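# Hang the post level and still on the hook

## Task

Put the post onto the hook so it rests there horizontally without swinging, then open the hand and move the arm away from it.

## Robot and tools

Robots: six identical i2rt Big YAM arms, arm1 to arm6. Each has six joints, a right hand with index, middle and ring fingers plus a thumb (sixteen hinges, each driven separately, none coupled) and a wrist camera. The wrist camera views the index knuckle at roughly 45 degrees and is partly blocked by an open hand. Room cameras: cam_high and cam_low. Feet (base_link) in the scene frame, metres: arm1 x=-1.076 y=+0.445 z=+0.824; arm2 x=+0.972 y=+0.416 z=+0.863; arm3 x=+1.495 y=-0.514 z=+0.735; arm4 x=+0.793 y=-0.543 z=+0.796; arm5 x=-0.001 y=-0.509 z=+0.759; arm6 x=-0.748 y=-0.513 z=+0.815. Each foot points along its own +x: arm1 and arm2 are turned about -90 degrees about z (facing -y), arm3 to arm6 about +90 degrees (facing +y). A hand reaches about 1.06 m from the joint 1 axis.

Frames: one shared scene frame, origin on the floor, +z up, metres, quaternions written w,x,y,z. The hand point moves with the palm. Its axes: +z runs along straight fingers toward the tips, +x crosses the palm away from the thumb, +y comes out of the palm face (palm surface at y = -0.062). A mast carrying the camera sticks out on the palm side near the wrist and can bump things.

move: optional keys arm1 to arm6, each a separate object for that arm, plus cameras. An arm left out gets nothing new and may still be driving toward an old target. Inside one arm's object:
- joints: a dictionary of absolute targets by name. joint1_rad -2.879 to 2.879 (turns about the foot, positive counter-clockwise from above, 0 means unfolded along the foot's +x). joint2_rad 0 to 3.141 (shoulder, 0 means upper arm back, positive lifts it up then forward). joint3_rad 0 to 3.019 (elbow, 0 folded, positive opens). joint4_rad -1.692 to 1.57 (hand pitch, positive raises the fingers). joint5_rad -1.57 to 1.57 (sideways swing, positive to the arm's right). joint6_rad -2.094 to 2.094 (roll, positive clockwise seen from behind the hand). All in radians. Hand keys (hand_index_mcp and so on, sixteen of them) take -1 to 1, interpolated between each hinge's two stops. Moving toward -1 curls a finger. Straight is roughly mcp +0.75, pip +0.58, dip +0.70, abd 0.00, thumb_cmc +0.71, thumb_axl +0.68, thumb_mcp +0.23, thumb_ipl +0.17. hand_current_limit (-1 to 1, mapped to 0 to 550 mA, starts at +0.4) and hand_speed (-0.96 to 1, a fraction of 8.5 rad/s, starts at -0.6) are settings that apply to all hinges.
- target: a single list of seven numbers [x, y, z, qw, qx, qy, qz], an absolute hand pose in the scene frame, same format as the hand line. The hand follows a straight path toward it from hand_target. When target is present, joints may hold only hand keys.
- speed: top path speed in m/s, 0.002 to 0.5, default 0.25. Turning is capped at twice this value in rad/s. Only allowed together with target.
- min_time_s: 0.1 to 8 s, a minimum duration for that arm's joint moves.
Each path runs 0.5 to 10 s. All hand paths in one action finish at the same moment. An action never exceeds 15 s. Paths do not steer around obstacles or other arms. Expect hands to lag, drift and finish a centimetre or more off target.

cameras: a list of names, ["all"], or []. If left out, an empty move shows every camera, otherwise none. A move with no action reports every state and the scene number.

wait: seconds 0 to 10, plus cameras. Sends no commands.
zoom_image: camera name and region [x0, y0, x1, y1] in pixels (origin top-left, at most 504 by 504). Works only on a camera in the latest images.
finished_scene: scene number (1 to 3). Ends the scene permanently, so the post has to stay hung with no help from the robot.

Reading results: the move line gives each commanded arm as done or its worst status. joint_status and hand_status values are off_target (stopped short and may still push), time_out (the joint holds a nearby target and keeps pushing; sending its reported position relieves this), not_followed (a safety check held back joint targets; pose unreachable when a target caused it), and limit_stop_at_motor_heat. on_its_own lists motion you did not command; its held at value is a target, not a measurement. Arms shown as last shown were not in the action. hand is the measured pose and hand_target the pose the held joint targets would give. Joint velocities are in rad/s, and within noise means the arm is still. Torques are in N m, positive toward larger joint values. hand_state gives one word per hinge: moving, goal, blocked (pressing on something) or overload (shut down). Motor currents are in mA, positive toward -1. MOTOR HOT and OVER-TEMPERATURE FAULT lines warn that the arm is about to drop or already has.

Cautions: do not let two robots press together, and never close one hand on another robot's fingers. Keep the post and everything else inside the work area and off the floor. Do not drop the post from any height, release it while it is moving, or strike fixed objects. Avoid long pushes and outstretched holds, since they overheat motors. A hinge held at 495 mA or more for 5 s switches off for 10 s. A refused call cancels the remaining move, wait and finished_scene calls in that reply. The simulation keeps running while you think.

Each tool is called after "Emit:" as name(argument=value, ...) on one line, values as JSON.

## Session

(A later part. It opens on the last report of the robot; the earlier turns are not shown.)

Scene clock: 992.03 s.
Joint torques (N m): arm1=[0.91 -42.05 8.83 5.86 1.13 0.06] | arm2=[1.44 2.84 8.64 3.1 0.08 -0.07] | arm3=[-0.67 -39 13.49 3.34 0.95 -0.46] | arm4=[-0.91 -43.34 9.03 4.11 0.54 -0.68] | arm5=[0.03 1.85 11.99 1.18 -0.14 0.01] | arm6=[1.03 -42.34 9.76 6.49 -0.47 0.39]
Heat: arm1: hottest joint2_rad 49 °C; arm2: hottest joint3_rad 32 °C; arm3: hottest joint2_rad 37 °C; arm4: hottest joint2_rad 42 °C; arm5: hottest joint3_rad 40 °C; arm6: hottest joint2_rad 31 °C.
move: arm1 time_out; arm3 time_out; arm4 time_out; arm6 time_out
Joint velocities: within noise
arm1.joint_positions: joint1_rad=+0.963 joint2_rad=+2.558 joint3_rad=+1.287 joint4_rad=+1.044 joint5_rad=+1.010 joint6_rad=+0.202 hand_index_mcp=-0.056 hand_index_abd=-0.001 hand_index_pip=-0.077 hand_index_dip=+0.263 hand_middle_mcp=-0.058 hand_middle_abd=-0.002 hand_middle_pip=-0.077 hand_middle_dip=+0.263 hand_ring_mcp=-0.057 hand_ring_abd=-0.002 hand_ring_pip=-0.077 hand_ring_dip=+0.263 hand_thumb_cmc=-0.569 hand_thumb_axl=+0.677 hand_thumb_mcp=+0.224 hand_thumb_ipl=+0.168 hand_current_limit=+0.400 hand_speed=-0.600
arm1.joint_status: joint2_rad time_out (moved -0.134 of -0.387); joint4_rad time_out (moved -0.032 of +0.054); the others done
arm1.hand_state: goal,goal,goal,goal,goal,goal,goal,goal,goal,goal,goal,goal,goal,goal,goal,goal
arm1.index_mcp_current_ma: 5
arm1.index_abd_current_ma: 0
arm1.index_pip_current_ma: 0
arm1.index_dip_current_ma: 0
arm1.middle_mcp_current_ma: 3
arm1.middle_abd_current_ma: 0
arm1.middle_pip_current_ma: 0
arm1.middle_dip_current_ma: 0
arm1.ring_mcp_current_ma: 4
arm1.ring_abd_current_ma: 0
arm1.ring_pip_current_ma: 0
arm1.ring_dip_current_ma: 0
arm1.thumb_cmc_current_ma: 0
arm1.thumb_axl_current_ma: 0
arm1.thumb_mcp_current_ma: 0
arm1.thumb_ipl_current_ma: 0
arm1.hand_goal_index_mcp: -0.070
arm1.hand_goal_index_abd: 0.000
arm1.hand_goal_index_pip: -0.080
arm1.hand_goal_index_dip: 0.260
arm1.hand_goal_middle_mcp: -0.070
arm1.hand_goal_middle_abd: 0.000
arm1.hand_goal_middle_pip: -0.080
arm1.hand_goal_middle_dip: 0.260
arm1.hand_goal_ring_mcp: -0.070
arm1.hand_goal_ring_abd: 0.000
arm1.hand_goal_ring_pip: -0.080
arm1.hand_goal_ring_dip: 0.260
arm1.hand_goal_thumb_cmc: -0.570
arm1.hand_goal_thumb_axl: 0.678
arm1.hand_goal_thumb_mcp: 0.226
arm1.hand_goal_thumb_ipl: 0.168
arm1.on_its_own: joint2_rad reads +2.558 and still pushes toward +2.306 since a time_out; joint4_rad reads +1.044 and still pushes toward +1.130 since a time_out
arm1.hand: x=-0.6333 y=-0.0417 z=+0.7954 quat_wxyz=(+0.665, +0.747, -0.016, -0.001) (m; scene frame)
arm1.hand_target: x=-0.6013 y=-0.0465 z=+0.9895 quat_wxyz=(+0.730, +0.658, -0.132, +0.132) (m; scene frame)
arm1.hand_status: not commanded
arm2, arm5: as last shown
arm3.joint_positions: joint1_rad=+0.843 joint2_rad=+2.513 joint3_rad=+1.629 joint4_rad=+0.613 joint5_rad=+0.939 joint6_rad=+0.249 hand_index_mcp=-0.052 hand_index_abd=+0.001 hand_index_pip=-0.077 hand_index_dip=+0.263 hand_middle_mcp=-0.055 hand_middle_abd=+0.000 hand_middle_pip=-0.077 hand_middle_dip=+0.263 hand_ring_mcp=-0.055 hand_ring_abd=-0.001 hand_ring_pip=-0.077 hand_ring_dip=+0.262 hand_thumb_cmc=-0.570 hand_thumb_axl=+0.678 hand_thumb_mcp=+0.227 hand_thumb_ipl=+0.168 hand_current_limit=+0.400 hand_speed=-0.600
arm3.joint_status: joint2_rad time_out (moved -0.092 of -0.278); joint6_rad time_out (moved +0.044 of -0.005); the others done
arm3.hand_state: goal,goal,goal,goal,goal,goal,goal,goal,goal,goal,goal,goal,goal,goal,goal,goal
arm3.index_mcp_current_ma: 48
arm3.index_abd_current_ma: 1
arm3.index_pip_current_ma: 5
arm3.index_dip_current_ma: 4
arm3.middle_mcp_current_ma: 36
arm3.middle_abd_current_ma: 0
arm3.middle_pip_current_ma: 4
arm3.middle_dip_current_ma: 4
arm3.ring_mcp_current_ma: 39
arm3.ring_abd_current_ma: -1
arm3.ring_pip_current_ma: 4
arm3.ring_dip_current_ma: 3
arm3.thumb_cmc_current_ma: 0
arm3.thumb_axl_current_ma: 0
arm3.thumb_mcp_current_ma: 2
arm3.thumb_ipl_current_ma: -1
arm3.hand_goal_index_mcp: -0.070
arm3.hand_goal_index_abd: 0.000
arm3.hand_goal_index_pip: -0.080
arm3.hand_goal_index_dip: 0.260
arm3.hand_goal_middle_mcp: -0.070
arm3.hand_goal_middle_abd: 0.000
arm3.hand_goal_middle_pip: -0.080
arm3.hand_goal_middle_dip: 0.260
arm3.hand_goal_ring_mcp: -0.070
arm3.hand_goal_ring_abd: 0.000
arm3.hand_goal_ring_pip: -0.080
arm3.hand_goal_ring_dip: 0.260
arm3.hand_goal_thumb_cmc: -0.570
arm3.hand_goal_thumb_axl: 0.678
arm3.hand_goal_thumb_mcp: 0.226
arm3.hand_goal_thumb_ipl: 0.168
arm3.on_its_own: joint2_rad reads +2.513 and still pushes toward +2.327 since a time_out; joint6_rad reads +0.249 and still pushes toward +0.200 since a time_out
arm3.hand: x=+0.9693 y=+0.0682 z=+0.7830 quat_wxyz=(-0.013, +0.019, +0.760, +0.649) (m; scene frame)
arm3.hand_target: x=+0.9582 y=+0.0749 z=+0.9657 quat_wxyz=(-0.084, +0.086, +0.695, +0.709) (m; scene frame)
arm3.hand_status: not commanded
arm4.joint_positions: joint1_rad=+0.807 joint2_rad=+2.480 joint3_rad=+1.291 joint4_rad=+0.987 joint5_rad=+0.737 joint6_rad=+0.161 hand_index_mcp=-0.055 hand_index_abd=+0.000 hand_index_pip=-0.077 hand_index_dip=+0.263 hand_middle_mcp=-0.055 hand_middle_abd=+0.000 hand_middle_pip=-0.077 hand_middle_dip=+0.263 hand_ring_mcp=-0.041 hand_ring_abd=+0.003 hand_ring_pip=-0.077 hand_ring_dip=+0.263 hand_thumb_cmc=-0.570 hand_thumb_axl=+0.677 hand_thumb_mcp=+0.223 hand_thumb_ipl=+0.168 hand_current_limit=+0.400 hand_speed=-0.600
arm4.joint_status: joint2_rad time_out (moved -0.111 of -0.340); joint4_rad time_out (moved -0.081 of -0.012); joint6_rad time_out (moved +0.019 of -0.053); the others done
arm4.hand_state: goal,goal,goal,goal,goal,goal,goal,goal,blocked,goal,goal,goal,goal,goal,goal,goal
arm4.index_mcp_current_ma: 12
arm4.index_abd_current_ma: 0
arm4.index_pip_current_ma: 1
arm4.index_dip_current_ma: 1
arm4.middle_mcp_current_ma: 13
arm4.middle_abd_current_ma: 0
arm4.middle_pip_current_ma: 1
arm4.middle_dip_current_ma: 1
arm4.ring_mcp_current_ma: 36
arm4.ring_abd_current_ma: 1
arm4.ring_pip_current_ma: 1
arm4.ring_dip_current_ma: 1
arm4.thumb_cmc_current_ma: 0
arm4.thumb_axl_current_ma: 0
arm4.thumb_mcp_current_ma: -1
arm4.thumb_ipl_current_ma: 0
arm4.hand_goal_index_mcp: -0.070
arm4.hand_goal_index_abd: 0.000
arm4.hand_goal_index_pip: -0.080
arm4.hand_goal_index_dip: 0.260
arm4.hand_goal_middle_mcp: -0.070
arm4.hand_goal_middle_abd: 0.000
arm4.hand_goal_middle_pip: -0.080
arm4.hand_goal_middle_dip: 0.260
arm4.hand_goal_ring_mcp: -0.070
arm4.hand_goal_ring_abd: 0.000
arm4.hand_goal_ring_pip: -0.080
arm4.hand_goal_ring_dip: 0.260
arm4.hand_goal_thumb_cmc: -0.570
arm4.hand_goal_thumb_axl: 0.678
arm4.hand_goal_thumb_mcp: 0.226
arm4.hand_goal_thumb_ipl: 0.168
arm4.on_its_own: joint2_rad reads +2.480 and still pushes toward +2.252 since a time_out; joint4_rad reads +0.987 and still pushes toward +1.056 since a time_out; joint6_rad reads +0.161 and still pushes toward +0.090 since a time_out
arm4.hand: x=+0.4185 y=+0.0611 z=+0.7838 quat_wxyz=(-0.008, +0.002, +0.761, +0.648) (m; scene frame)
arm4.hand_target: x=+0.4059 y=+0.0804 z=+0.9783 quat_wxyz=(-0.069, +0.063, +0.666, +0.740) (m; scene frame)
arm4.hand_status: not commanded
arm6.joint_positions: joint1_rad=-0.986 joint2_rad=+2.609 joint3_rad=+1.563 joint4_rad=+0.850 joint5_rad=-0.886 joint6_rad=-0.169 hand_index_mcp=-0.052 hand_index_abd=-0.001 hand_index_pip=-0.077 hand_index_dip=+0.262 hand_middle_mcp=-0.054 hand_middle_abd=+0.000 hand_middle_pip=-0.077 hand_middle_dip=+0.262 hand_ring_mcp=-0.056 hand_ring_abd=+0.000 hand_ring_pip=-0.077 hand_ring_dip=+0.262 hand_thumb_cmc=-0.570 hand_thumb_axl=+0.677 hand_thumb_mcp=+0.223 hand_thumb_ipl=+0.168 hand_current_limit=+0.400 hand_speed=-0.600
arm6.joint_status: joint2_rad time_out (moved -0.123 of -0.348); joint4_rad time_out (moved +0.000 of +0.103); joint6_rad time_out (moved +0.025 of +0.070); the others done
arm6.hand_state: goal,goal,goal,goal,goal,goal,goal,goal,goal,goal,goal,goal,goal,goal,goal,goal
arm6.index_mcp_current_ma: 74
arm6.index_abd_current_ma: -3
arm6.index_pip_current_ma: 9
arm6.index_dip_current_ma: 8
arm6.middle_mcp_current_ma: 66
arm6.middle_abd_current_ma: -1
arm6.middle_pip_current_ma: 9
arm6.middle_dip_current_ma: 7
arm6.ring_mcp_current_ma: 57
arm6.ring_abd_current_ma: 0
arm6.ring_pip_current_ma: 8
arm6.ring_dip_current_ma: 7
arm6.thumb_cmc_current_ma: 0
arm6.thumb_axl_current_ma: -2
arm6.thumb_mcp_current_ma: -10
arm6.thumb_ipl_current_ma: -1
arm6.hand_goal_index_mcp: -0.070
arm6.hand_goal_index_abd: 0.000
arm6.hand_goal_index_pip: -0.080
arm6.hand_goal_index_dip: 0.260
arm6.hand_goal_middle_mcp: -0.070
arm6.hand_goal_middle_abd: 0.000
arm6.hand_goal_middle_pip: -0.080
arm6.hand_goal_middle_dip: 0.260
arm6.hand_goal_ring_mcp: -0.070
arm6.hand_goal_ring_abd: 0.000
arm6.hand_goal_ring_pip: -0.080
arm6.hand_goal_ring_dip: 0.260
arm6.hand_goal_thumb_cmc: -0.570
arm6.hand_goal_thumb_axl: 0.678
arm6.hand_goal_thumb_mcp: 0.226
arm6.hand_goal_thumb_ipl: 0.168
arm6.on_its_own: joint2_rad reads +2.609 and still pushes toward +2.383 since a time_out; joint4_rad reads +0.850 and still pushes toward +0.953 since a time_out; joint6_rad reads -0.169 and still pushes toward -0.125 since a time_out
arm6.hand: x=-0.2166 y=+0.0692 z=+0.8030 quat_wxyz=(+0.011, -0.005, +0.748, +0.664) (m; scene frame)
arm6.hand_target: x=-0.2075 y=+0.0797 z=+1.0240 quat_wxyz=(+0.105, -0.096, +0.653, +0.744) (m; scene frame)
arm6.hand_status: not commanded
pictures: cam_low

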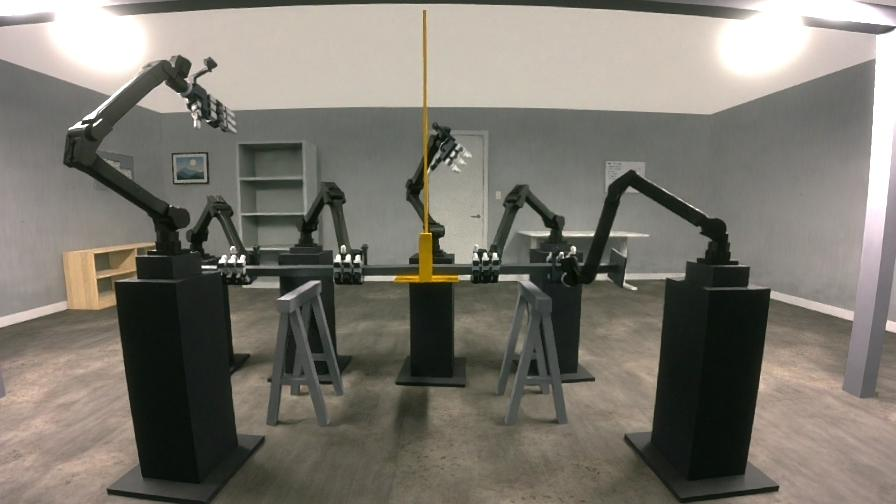

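Emit:
wait(seconds=0.5, cameras=["cam_low"])

Emit:
zoom_image(camera="cam_low", region=[380, 180, 500, 300])

Emit:
wait(seconds=0.6, cameras=["cam_low"])

Emit:
zoom_image(camera="cam_low", region=[380, 180, 500, 300])

Scene clock: 1002.90 s.
Joint torques (N m): arm1=[1.03 -42.05 8.91 5.93 1.12 0.06] | arm2=[1.49 2.84 8.64 3.06 0.07 -0.07] | arm3=[-0.62 -39 13.48 3.34 0.95 -0.46] | arm4=[-0.97 -43.28 9.03 4.11 0.54 -0.68] | arm5=[-0.09 1.73 12.01 1.24 -0.14 0.02] | arm6=[0.85 -42.64 9.74 6.54 -0.49 0.42]
Heat: arm1: hottest joint2_rad 58 °C; arm2: hottest joint3_rad 32 °C; arm3: hottest joint2_rad 42 °C; arm4: hottest joint2_rad 47 °C; arm5: hottest joint3_rad 40 °C; arm6: hottest joint2_rad 32 °C.
Joint velocities: within noise
arm1.joint_positions: joint1_rad=+0.963 joint2_rad=+2.558 joint3_rad=+1.287 joint4_rad=+1.044 joint5_rad=+1.010 joint6_rad=+0.202 hand_index_mcp=-0.056 hand_index_abd=-0.001 hand_index_pip=-0.077 hand_index_dip=+0.263 hand_middle_mcp=-0.058 hand_middle_abd=-0.002 hand_middle_pip=-0.077 hand_middle_dip=+0.263 hand_ring_mcp=-0.057 hand_ring_abd=-0.002 hand_ring_pip=-0.077 hand_ring_dip=+0.263 hand_thumb_cmc=-0.569 hand_thumb_axl=+0.677 hand_thumb_mcp=+0.224 hand_thumb_ipl=+0.168 hand_current_limit=+0.400 hand_speed=-0.600
arm1.joint_status: joint2_rad time_out (moved -0.134 of -0.387); joint4_rad time_out (moved -0.032 of +0.054); the others done
arm1.hand_state: goal,goal,goal,goal,goal,goal,goal,goal,goal,goal,goal,goal,goal,goal,goal,goal
arm1.index_mcp_current_ma: 5
arm1.index_abd_current_ma: 0
arm1.index_pip_current_ma: 0
arm1.index_dip_current_ma: 0
arm1.middle_mcp_current_ma: 3
arm1.middle_abd_current_ma: 0
arm1.middle_pip_current_ma: 0
arm1.middle_dip_current_ma: 0
arm1.ring_mcp_current_ma: 4
arm1.ring_abd_current_ma: 0
arm1.ring_pip_current_ma: 0
arm1.ring_dip_current_ma: 0
arm1.thumb_cmc_current_ma: 0
arm1.thumb_axl_current_ma: 0
arm1.thumb_mcp_current_ma: 0
arm1.thumb_ipl_current_ma: 0
arm1.hand_goal_index_mcp: -0.070
arm1.hand_goal_index_abd: 0.000
arm1.hand_goal_index_pip: -0.080
arm1.hand_goal_index_dip: 0.260
arm1.hand_goal_middle_mcp: -0.070
arm1.hand_goal_middle_abd: 0.000
arm1.hand_goal_middle_pip: -0.080
arm1.hand_goal_middle_dip: 0.260
arm1.hand_goal_ring_mcp: -0.070
arm1.hand_goal_ring_abd: 0.000
arm1.hand_goal_ring_pip: -0.080
arm1.hand_goal_ring_dip: 0.260
arm1.hand_goal_thumb_cmc: -0.570
arm1.hand_goal_thumb_axl: 0.678
arm1.hand_goal_thumb_mcp: 0.226
arm1.hand_goal_thumb_ipl: 0.168
arm1.on_its_own: joint2_rad reads +2.558 and still pushes toward +2.306 since a time_out; joint4_rad reads +1.044 and still pushes toward +1.130 since a time_out
arm1.hand: x=-0.6333 y=-0.0417 z=+0.7954 quat_wxyz=(+0.665, +0.747, -0.016, -0.001) (m; scene frame)
arm1.hand_target: x=-0.6013 y=-0.0465 z=+0.9895 quat_wxyz=(+0.730, +0.658, -0.132, +0.132) (m; scene frame)
arm1.hand_status: not commanded
arm2.joint_positions: joint1_rad=-0.135 joint2_rad=+0.548 joint3_rad=+1.376 joint4_rad=-1.172 joint5_rad=+0.057 joint6_rad=+1.158 hand_index_mcp=+0.755 hand_index_abd=+0.001 hand_index_pip=+0.577 hand_index_dip=+0.696 hand_middle_mcp=+0.755 hand_middle_abd=+0.001 hand_middle_pip=+0.577 hand_middle_dip=+0.696 hand_ring_mcp=+0.755 hand_ring_abd=+0.001 hand_ring_pip=+0.577 hand_ring_dip=+0.696 hand_thumb_cmc=+0.715 hand_thumb_axl=+0.677 hand_thumb_mcp=+0.226 hand_thumb_ipl=+0.168 hand_current_limit=+0.400 hand_speed=-0.600
arm2.joint_status: not commanded
arm2.hand_state: goal,goal,goal,goal,goal,goal,goal,goal,goal,goal,goal,goal,goal,goal,goal,goal
arm2.index_mcp_current_ma: 0
arm2.index_abd_current_ma: 0
arm2.index_pip_current_ma: 0
arm2.index_dip_current_ma: 0
arm2.middle_mcp_current_ma: 0
arm2.middle_abd_current_ma: 0
arm2.middle_pip_current_ma: 0
arm2.middle_dip_current_ma: 0
arm2.ring_mcp_current_ma: 0
arm2.ring_abd_current_ma: 0
arm2.ring_pip_current_ma: 0
arm2.ring_dip_current_ma: 0
arm2.thumb_cmc_current_ma: 0
arm2.thumb_axl_current_ma: 0
arm2.thumb_mcp_current_ma: 0
arm2.thumb_ipl_current_ma: 0
arm2.hand_goal_index_mcp: 0.754
arm2.hand_goal_index_abd: 0.000
arm2.hand_goal_index_pip: 0.576
arm2.hand_goal_index_dip: 0.696
arm2.hand_goal_middle_mcp: 0.754
arm2.hand_goal_middle_abd: 0.000
arm2.hand_goal_middle_pip: 0.576
arm2.hand_goal_middle_dip: 0.696
arm2.hand_goal_ring_mcp: 0.754
arm2.hand_goal_ring_abd: 0.000
arm2.hand_goal_ring_pip: 0.576
arm2.hand_goal_ring_dip: 0.696
arm2.hand_goal_thumb_cmc: 0.714
arm2.hand_goal_thumb_axl: 0.678
arm2.hand_goal_thumb_mcp: 0.226
arm2.hand_goal_thumb_ipl: 0.168
arm2.hand: x=+0.8315 y=+0.2147 z=+1.4604 quat_wxyz=(+0.522, +0.624, -0.528, +0.243) (m; scene frame)
arm2.hand_target: x=+0.8324 y=+0.2188 z=+1.4731 quat_wxyz=(+0.533, +0.617, -0.523, +0.248) (m; scene frame)
arm2.hand_status: not commanded
arm3.joint_positions: joint1_rad=+0.843 joint2_rad=+2.513 joint3_rad=+1.629 joint4_rad=+0.613 joint5_rad=+0.939 joint6_rad=+0.249 hand_index_mcp=-0.052 hand_index_abd=+0.001 hand_index_pip=-0.077 hand_index_dip=+0.263 hand_middle_mcp=-0.055 hand_middle_abd=+0.000 hand_middle_pip=-0.077 hand_middle_dip=+0.263 hand_ring_mcp=-0.055 hand_ring_abd=-0.001 hand_ring_pip=-0.077 hand_ring_dip=+0.262 hand_thumb_cmc=-0.570 hand_thumb_axl=+0.678 hand_thumb_mcp=+0.227 hand_thumb_ipl=+0.168 hand_current_limit=+0.400 hand_speed=-0.600
arm3.joint_status: joint2_rad time_out (moved -0.092 of -0.278); joint6_rad time_out (moved +0.044 of -0.005); the others done
arm3.hand_state: goal,goal,goal,goal,goal,goal,goal,goal,goal,goal,goal,goal,goal,goal,goal,goal
arm3.index_mcp_current_ma: 48
arm3.index_abd_current_ma: 1
arm3.index_pip_current_ma: 5
arm3.index_dip_current_ma: 4
arm3.middle_mcp_current_ma: 36
arm3.middle_abd_current_ma: 0
arm3.middle_pip_current_ma: 4
arm3.middle_dip_current_ma: 4
arm3.ring_mcp_current_ma: 39
arm3.ring_abd_current_ma: -1
arm3.ring_pip_current_ma: 4
arm3.ring_dip_current_ma: 3
arm3.thumb_cmc_current_ma: 0
arm3.thumb_axl_current_ma: 0
arm3.thumb_mcp_current_ma: 2
arm3.thumb_ipl_current_ma: -1
arm3.hand_goal_index_mcp: -0.070
arm3.hand_goal_index_abd: 0.000
arm3.hand_goal_index_pip: -0.080
arm3.hand_goal_index_dip: 0.260
arm3.hand_goal_middle_mcp: -0.070
arm3.hand_goal_middle_abd: 0.000
arm3.hand_goal_middle_pip: -0.080
arm3.hand_goal_middle_dip: 0.260
arm3.hand_goal_ring_mcp: -0.070
arm3.hand_goal_ring_abd: 0.000
arm3.hand_goal_ring_pip: -0.080
arm3.hand_goal_ring_dip: 0.260
arm3.hand_goal_thumb_cmc: -0.570
arm3.hand_goal_thumb_axl: 0.678
arm3.hand_goal_thumb_mcp: 0.226
arm3.hand_goal_thumb_ipl: 0.168
arm3.on_its_own: joint2_rad reads +2.513 and still pushes toward +2.327 since a time_out; joint6_rad reads +0.249 and still pushes toward +0.200 since a time_out
arm3.hand: x=+0.9693 y=+0.0682 z=+0.7830 quat_wxyz=(-0.013, +0.019, +0.760, +0.649) (m; scene frame)
arm3.hand_target: x=+0.9582 y=+0.0749 z=+0.9657 quat_wxyz=(-0.084, +0.086, +0.695, +0.709) (m; scene frame)
arm3.hand_status: not commanded
arm4.joint_positions: joint1_rad=+0.807 joint2_rad=+2.480 joint3_rad=+1.291 joint4_rad=+0.987 joint5_rad=+0.737 joint6_rad=+0.161 hand_index_mcp=-0.055 hand_index_abd=+0.000 hand_index_pip=-0.077 hand_index_dip=+0.263 hand_middle_mcp=-0.055 hand_middle_abd=+0.000 hand_middle_pip=-0.077 hand_middle_dip=+0.263 hand_ring_mcp=-0.041 hand_ring_abd=+0.003 hand_ring_pip=-0.077 hand_ring_dip=+0.263 hand_thumb_cmc=-0.570 hand_thumb_axl=+0.677 hand_thumb_mcp=+0.223 hand_thumb_ipl=+0.168 hand_current_limit=+0.400 hand_speed=-0.600
arm4.joint_status: joint2_rad time_out (moved -0.111 of -0.340); joint4_rad time_out (moved -0.081 of -0.012); joint6_rad time_out (moved +0.019 of -0.053); the others done
arm4.hand_state: goal,goal,goal,goal,goal,goal,goal,goal,blocked,goal,goal,goal,goal,goal,goal,goal
arm4.index_mcp_current_ma: 12
arm4.index_abd_current_ma: 0
arm4.index_pip_current_ma: 1
arm4.index_dip_current_ma: 1
arm4.middle_mcp_current_ma: 13
arm4.middle_abd_current_ma: 0
arm4.middle_pip_current_ma: 1
arm4.middle_dip_current_ma: 1
arm4.ring_mcp_current_ma: 36
arm4.ring_abd_current_ma: 1
arm4.ring_pip_current_ma: 1
arm4.ring_dip_current_ma: 1
arm4.thumb_cmc_current_ma: 0
arm4.thumb_axl_current_ma: 0
arm4.thumb_mcp_current_ma: -1
arm4.thumb_ipl_current_ma: 0
arm4.hand_goal_index_mcp: -0.070
arm4.hand_goal_index_abd: 0.000
arm4.hand_goal_index_pip: -0.080
arm4.hand_goal_index_dip: 0.260
arm4.hand_goal_middle_mcp: -0.070
arm4.hand_goal_middle_abd: 0.000
arm4.hand_goal_middle_pip: -0.080
arm4.hand_goal_middle_dip: 0.260
arm4.hand_goal_ring_mcp: -0.070
arm4.hand_goal_ring_abd: 0.000
arm4.hand_goal_ring_pip: -0.080
arm4.hand_goal_ring_dip: 0.260
arm4.hand_goal_thumb_cmc: -0.570
arm4.hand_goal_thumb_axl: 0.678
arm4.hand_goal_thumb_mcp: 0.226
arm4.hand_goal_thumb_ipl: 0.168
arm4.on_its_own: joint2_rad reads +2.480 and still pushes toward +2.252 since a time_out; joint4_rad reads +0.987 and still pushes toward +1.056 since a time_out; joint6_rad reads +0.161 and still pushes toward +0.090 since a time_out
arm4.hand: x=+0.4185 y=+0.0611 z=+0.7838 quat_wxyz=(-0.008, +0.002, +0.761, +0.648) (m; scene frame)
arm4.hand_target: x=+0.4059 y=+0.0804 z=+0.9783 quat_wxyz=(-0.069, +0.063, +0.666, +0.740) (m; scene frame)
arm4.hand_status: not commanded
arm5.joint_positions: joint1_rad=+0.621 joint2_rad=+0.629 joint3_rad=+1.355 joint4_rad=-1.212 joint5_rad=+0.035 joint6_rad=+1.082 hand_index_mcp=+0.755 hand_index_abd=+0.000 hand_index_pip=+0.577 hand_index_dip=+0.696 hand_middle_mcp=+0.755 hand_middle_abd=+0.000 hand_middle_pip=+0.577 hand_middle_dip=+0.696 hand_ring_mcp=+0.755 hand_ring_abd=+0.000 hand_ring_pip=+0.577 hand_ring_dip=+0.696 hand_thumb_cmc=+0.715 hand_thumb_axl=+0.677 hand_thumb_mcp=+0.226 hand_thumb_ipl=+0.168 hand_current_limit=+0.400 hand_speed=-0.600
arm5.joint_status: not commanded
arm5.hand_state: goal,goal,goal,goal,goal,goal,goal,goal,goal,goal,goal,goal,goal,goal,goal,goal
arm5.index_mcp_current_ma: 2
arm5.index_abd_current_ma: 0
arm5.index_pip_current_ma: 1
arm5.index_dip_current_ma: 0
arm5.middle_mcp_current_ma: 2
arm5.middle_abd_current_ma: 0
arm5.middle_pip_current_ma: 1
arm5.middle_dip_current_ma: 0
arm5.ring_mcp_current_ma: 2
arm5.ring_abd_current_ma: 0
arm5.ring_pip_current_ma: 1
arm5.ring_dip_current_ma: 0
arm5.thumb_cmc_current_ma: 2
arm5.thumb_axl_current_ma: -1
arm5.thumb_mcp_current_ma: 0
arm5.thumb_ipl_current_ma: 0
arm5.hand_goal_index_mcp: 0.754
arm5.hand_goal_index_abd: 0.000
arm5.hand_goal_index_pip: 0.576
arm5.hand_goal_index_dip: 0.696
arm5.hand_goal_middle_mcp: 0.754
arm5.hand_goal_middle_abd: 0.000
arm5.hand_goal_middle_pip: 0.576
arm5.hand_goal_middle_dip: 0.696
arm5.hand_goal_ring_mcp: 0.754
arm5.hand_goal_ring_abd: 0.000
arm5.hand_goal_ring_pip: 0.576
arm5.hand_goal_ring_dip: 0.696
arm5.hand_goal_thumb_cmc: 0.714
arm5.hand_goal_thumb_axl: 0.678
arm5.hand_goal_thumb_mcp: 0.226
arm5.hand_goal_thumb_ipl: 0.168
arm5.hand: x=-0.0567 y=-0.2327 z=+1.3238 quat_wxyz=(-0.361, +0.242, +0.822, +0.369) (m; scene frame)
arm5.hand_target: x=-0.0571 y=-0.2368 z=+1.3402 quat_wxyz=(-0.373, +0.241, +0.816, +0.370) (m; scene frame)
arm5.hand_status: not commanded
arm6.joint_positions: joint1_rad=-0.986 joint2_rad=+2.609 joint3_rad=+1.563 joint4_rad=+0.850 joint5_rad=-0.886 joint6_rad=-0.169 hand_index_mcp=-0.052 hand_index_abd=-0.001 hand_index_pip=-0.077 hand_index_dip=+0.262 hand_middle_mcp=-0.054 hand_middle_abd=+0.000 hand_middle_pip=-0.077 hand_middle_dip=+0.262 hand_ring_mcp=-0.056 hand_ring_abd=+0.000 hand_ring_pip=-0.077 hand_ring_dip=+0.262 hand_thumb_cmc=-0.570 hand_thumb_axl=+0.677 hand_thumb_mcp=+0.223 hand_thumb_ipl=+0.168 hand_current_limit=+0.400 hand_speed=-0.600
arm6.joint_status: joint2_rad time_out (moved -0.123 of -0.348); joint4_rad time_out (moved +0.000 of +0.103); joint6_rad time_out (moved +0.025 of +0.070); the others done
arm6.hand_state: goal,goal,goal,goal,goal,goal,goal,goal,goal,goal,goal,goal,goal,goal,goal,goal
arm6.index_mcp_current_ma: 74
arm6.index_abd_current_ma: -3
arm6.index_pip_current_ma: 9
arm6.index_dip_current_ma: 8
arm6.middle_mcp_current_ma: 66
arm6.middle_abd_current_ma: -1
arm6.middle_pip_current_ma: 9
arm6.middle_dip_current_ma: 7
arm6.ring_mcp_current_ma: 57
arm6.ring_abd_current_ma: 0
arm6.ring_pip_current_ma: 8
arm6.ring_dip_current_ma: 7
arm6.thumb_cmc_current_ma: 0
arm6.thumb_axl_current_ma: -2
arm6.thumb_mcp_current_ma: -10
arm6.thumb_ipl_current_ma: -1
arm6.hand_goal_index_mcp: -0.070
arm6.hand_goal_index_abd: 0.000
arm6.hand_goal_index_pip: -0.080
arm6.hand_goal_index_dip: 0.260
arm6.hand_goal_middle_mcp: -0.070
arm6.hand_goal_middle_abd: 0.000
arm6.hand_goal_middle_pip: -0.080
arm6.hand_goal_middle_dip: 0.260
arm6.hand_goal_ring_mcp: -0.070
arm6.hand_goal_ring_abd: 0.000
arm6.hand_goal_ring_pip: -0.080
arm6.hand_goal_ring_dip: 0.260
arm6.hand_goal_thumb_cmc: -0.570
arm6.hand_goal_thumb_axl: 0.678
arm6.hand_goal_thumb_mcp: 0.226
arm6.hand_goal_thumb_ipl: 0.168
arm6.on_its_own: joint2_rad reads +2.609 and still pushes toward +2.383 since a time_out; joint4_rad reads +0.850 and still pushes toward +0.953 since a time_out; joint6_rad reads -0.169 and still pushes toward -0.125 since a time_out
arm6.hand: x=-0.2166 y=+0.0692 z=+0.8030 quat_wxyz=(+0.011, -0.005, +0.748, +0.664) (m; scene frame)
arm6.hand_target: x=-0.2075 y=+0.0797 z=+1.0240 quat_wxyz=(+0.105, -0.096, +0.653, +0.744) (m; scene frame)
arm6.hand_status: not commanded
wait: 0.50 s; at rest from the start
pictures: cam_low

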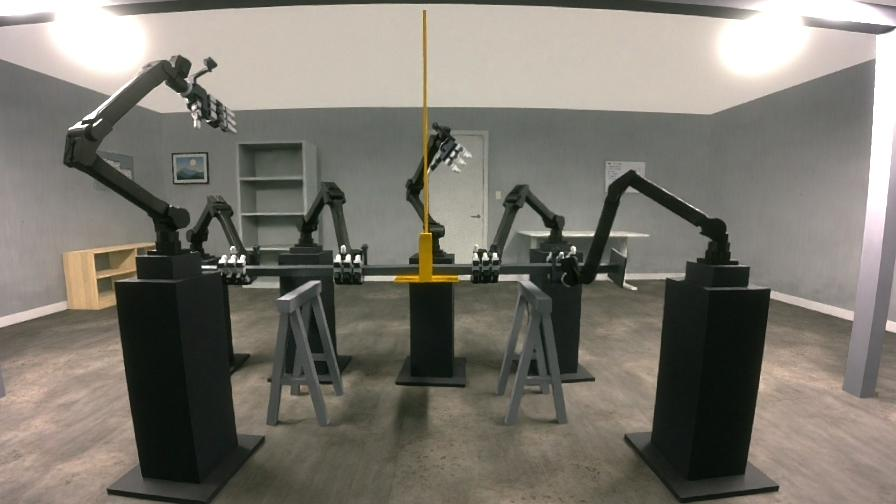

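Scaled by 4.200.

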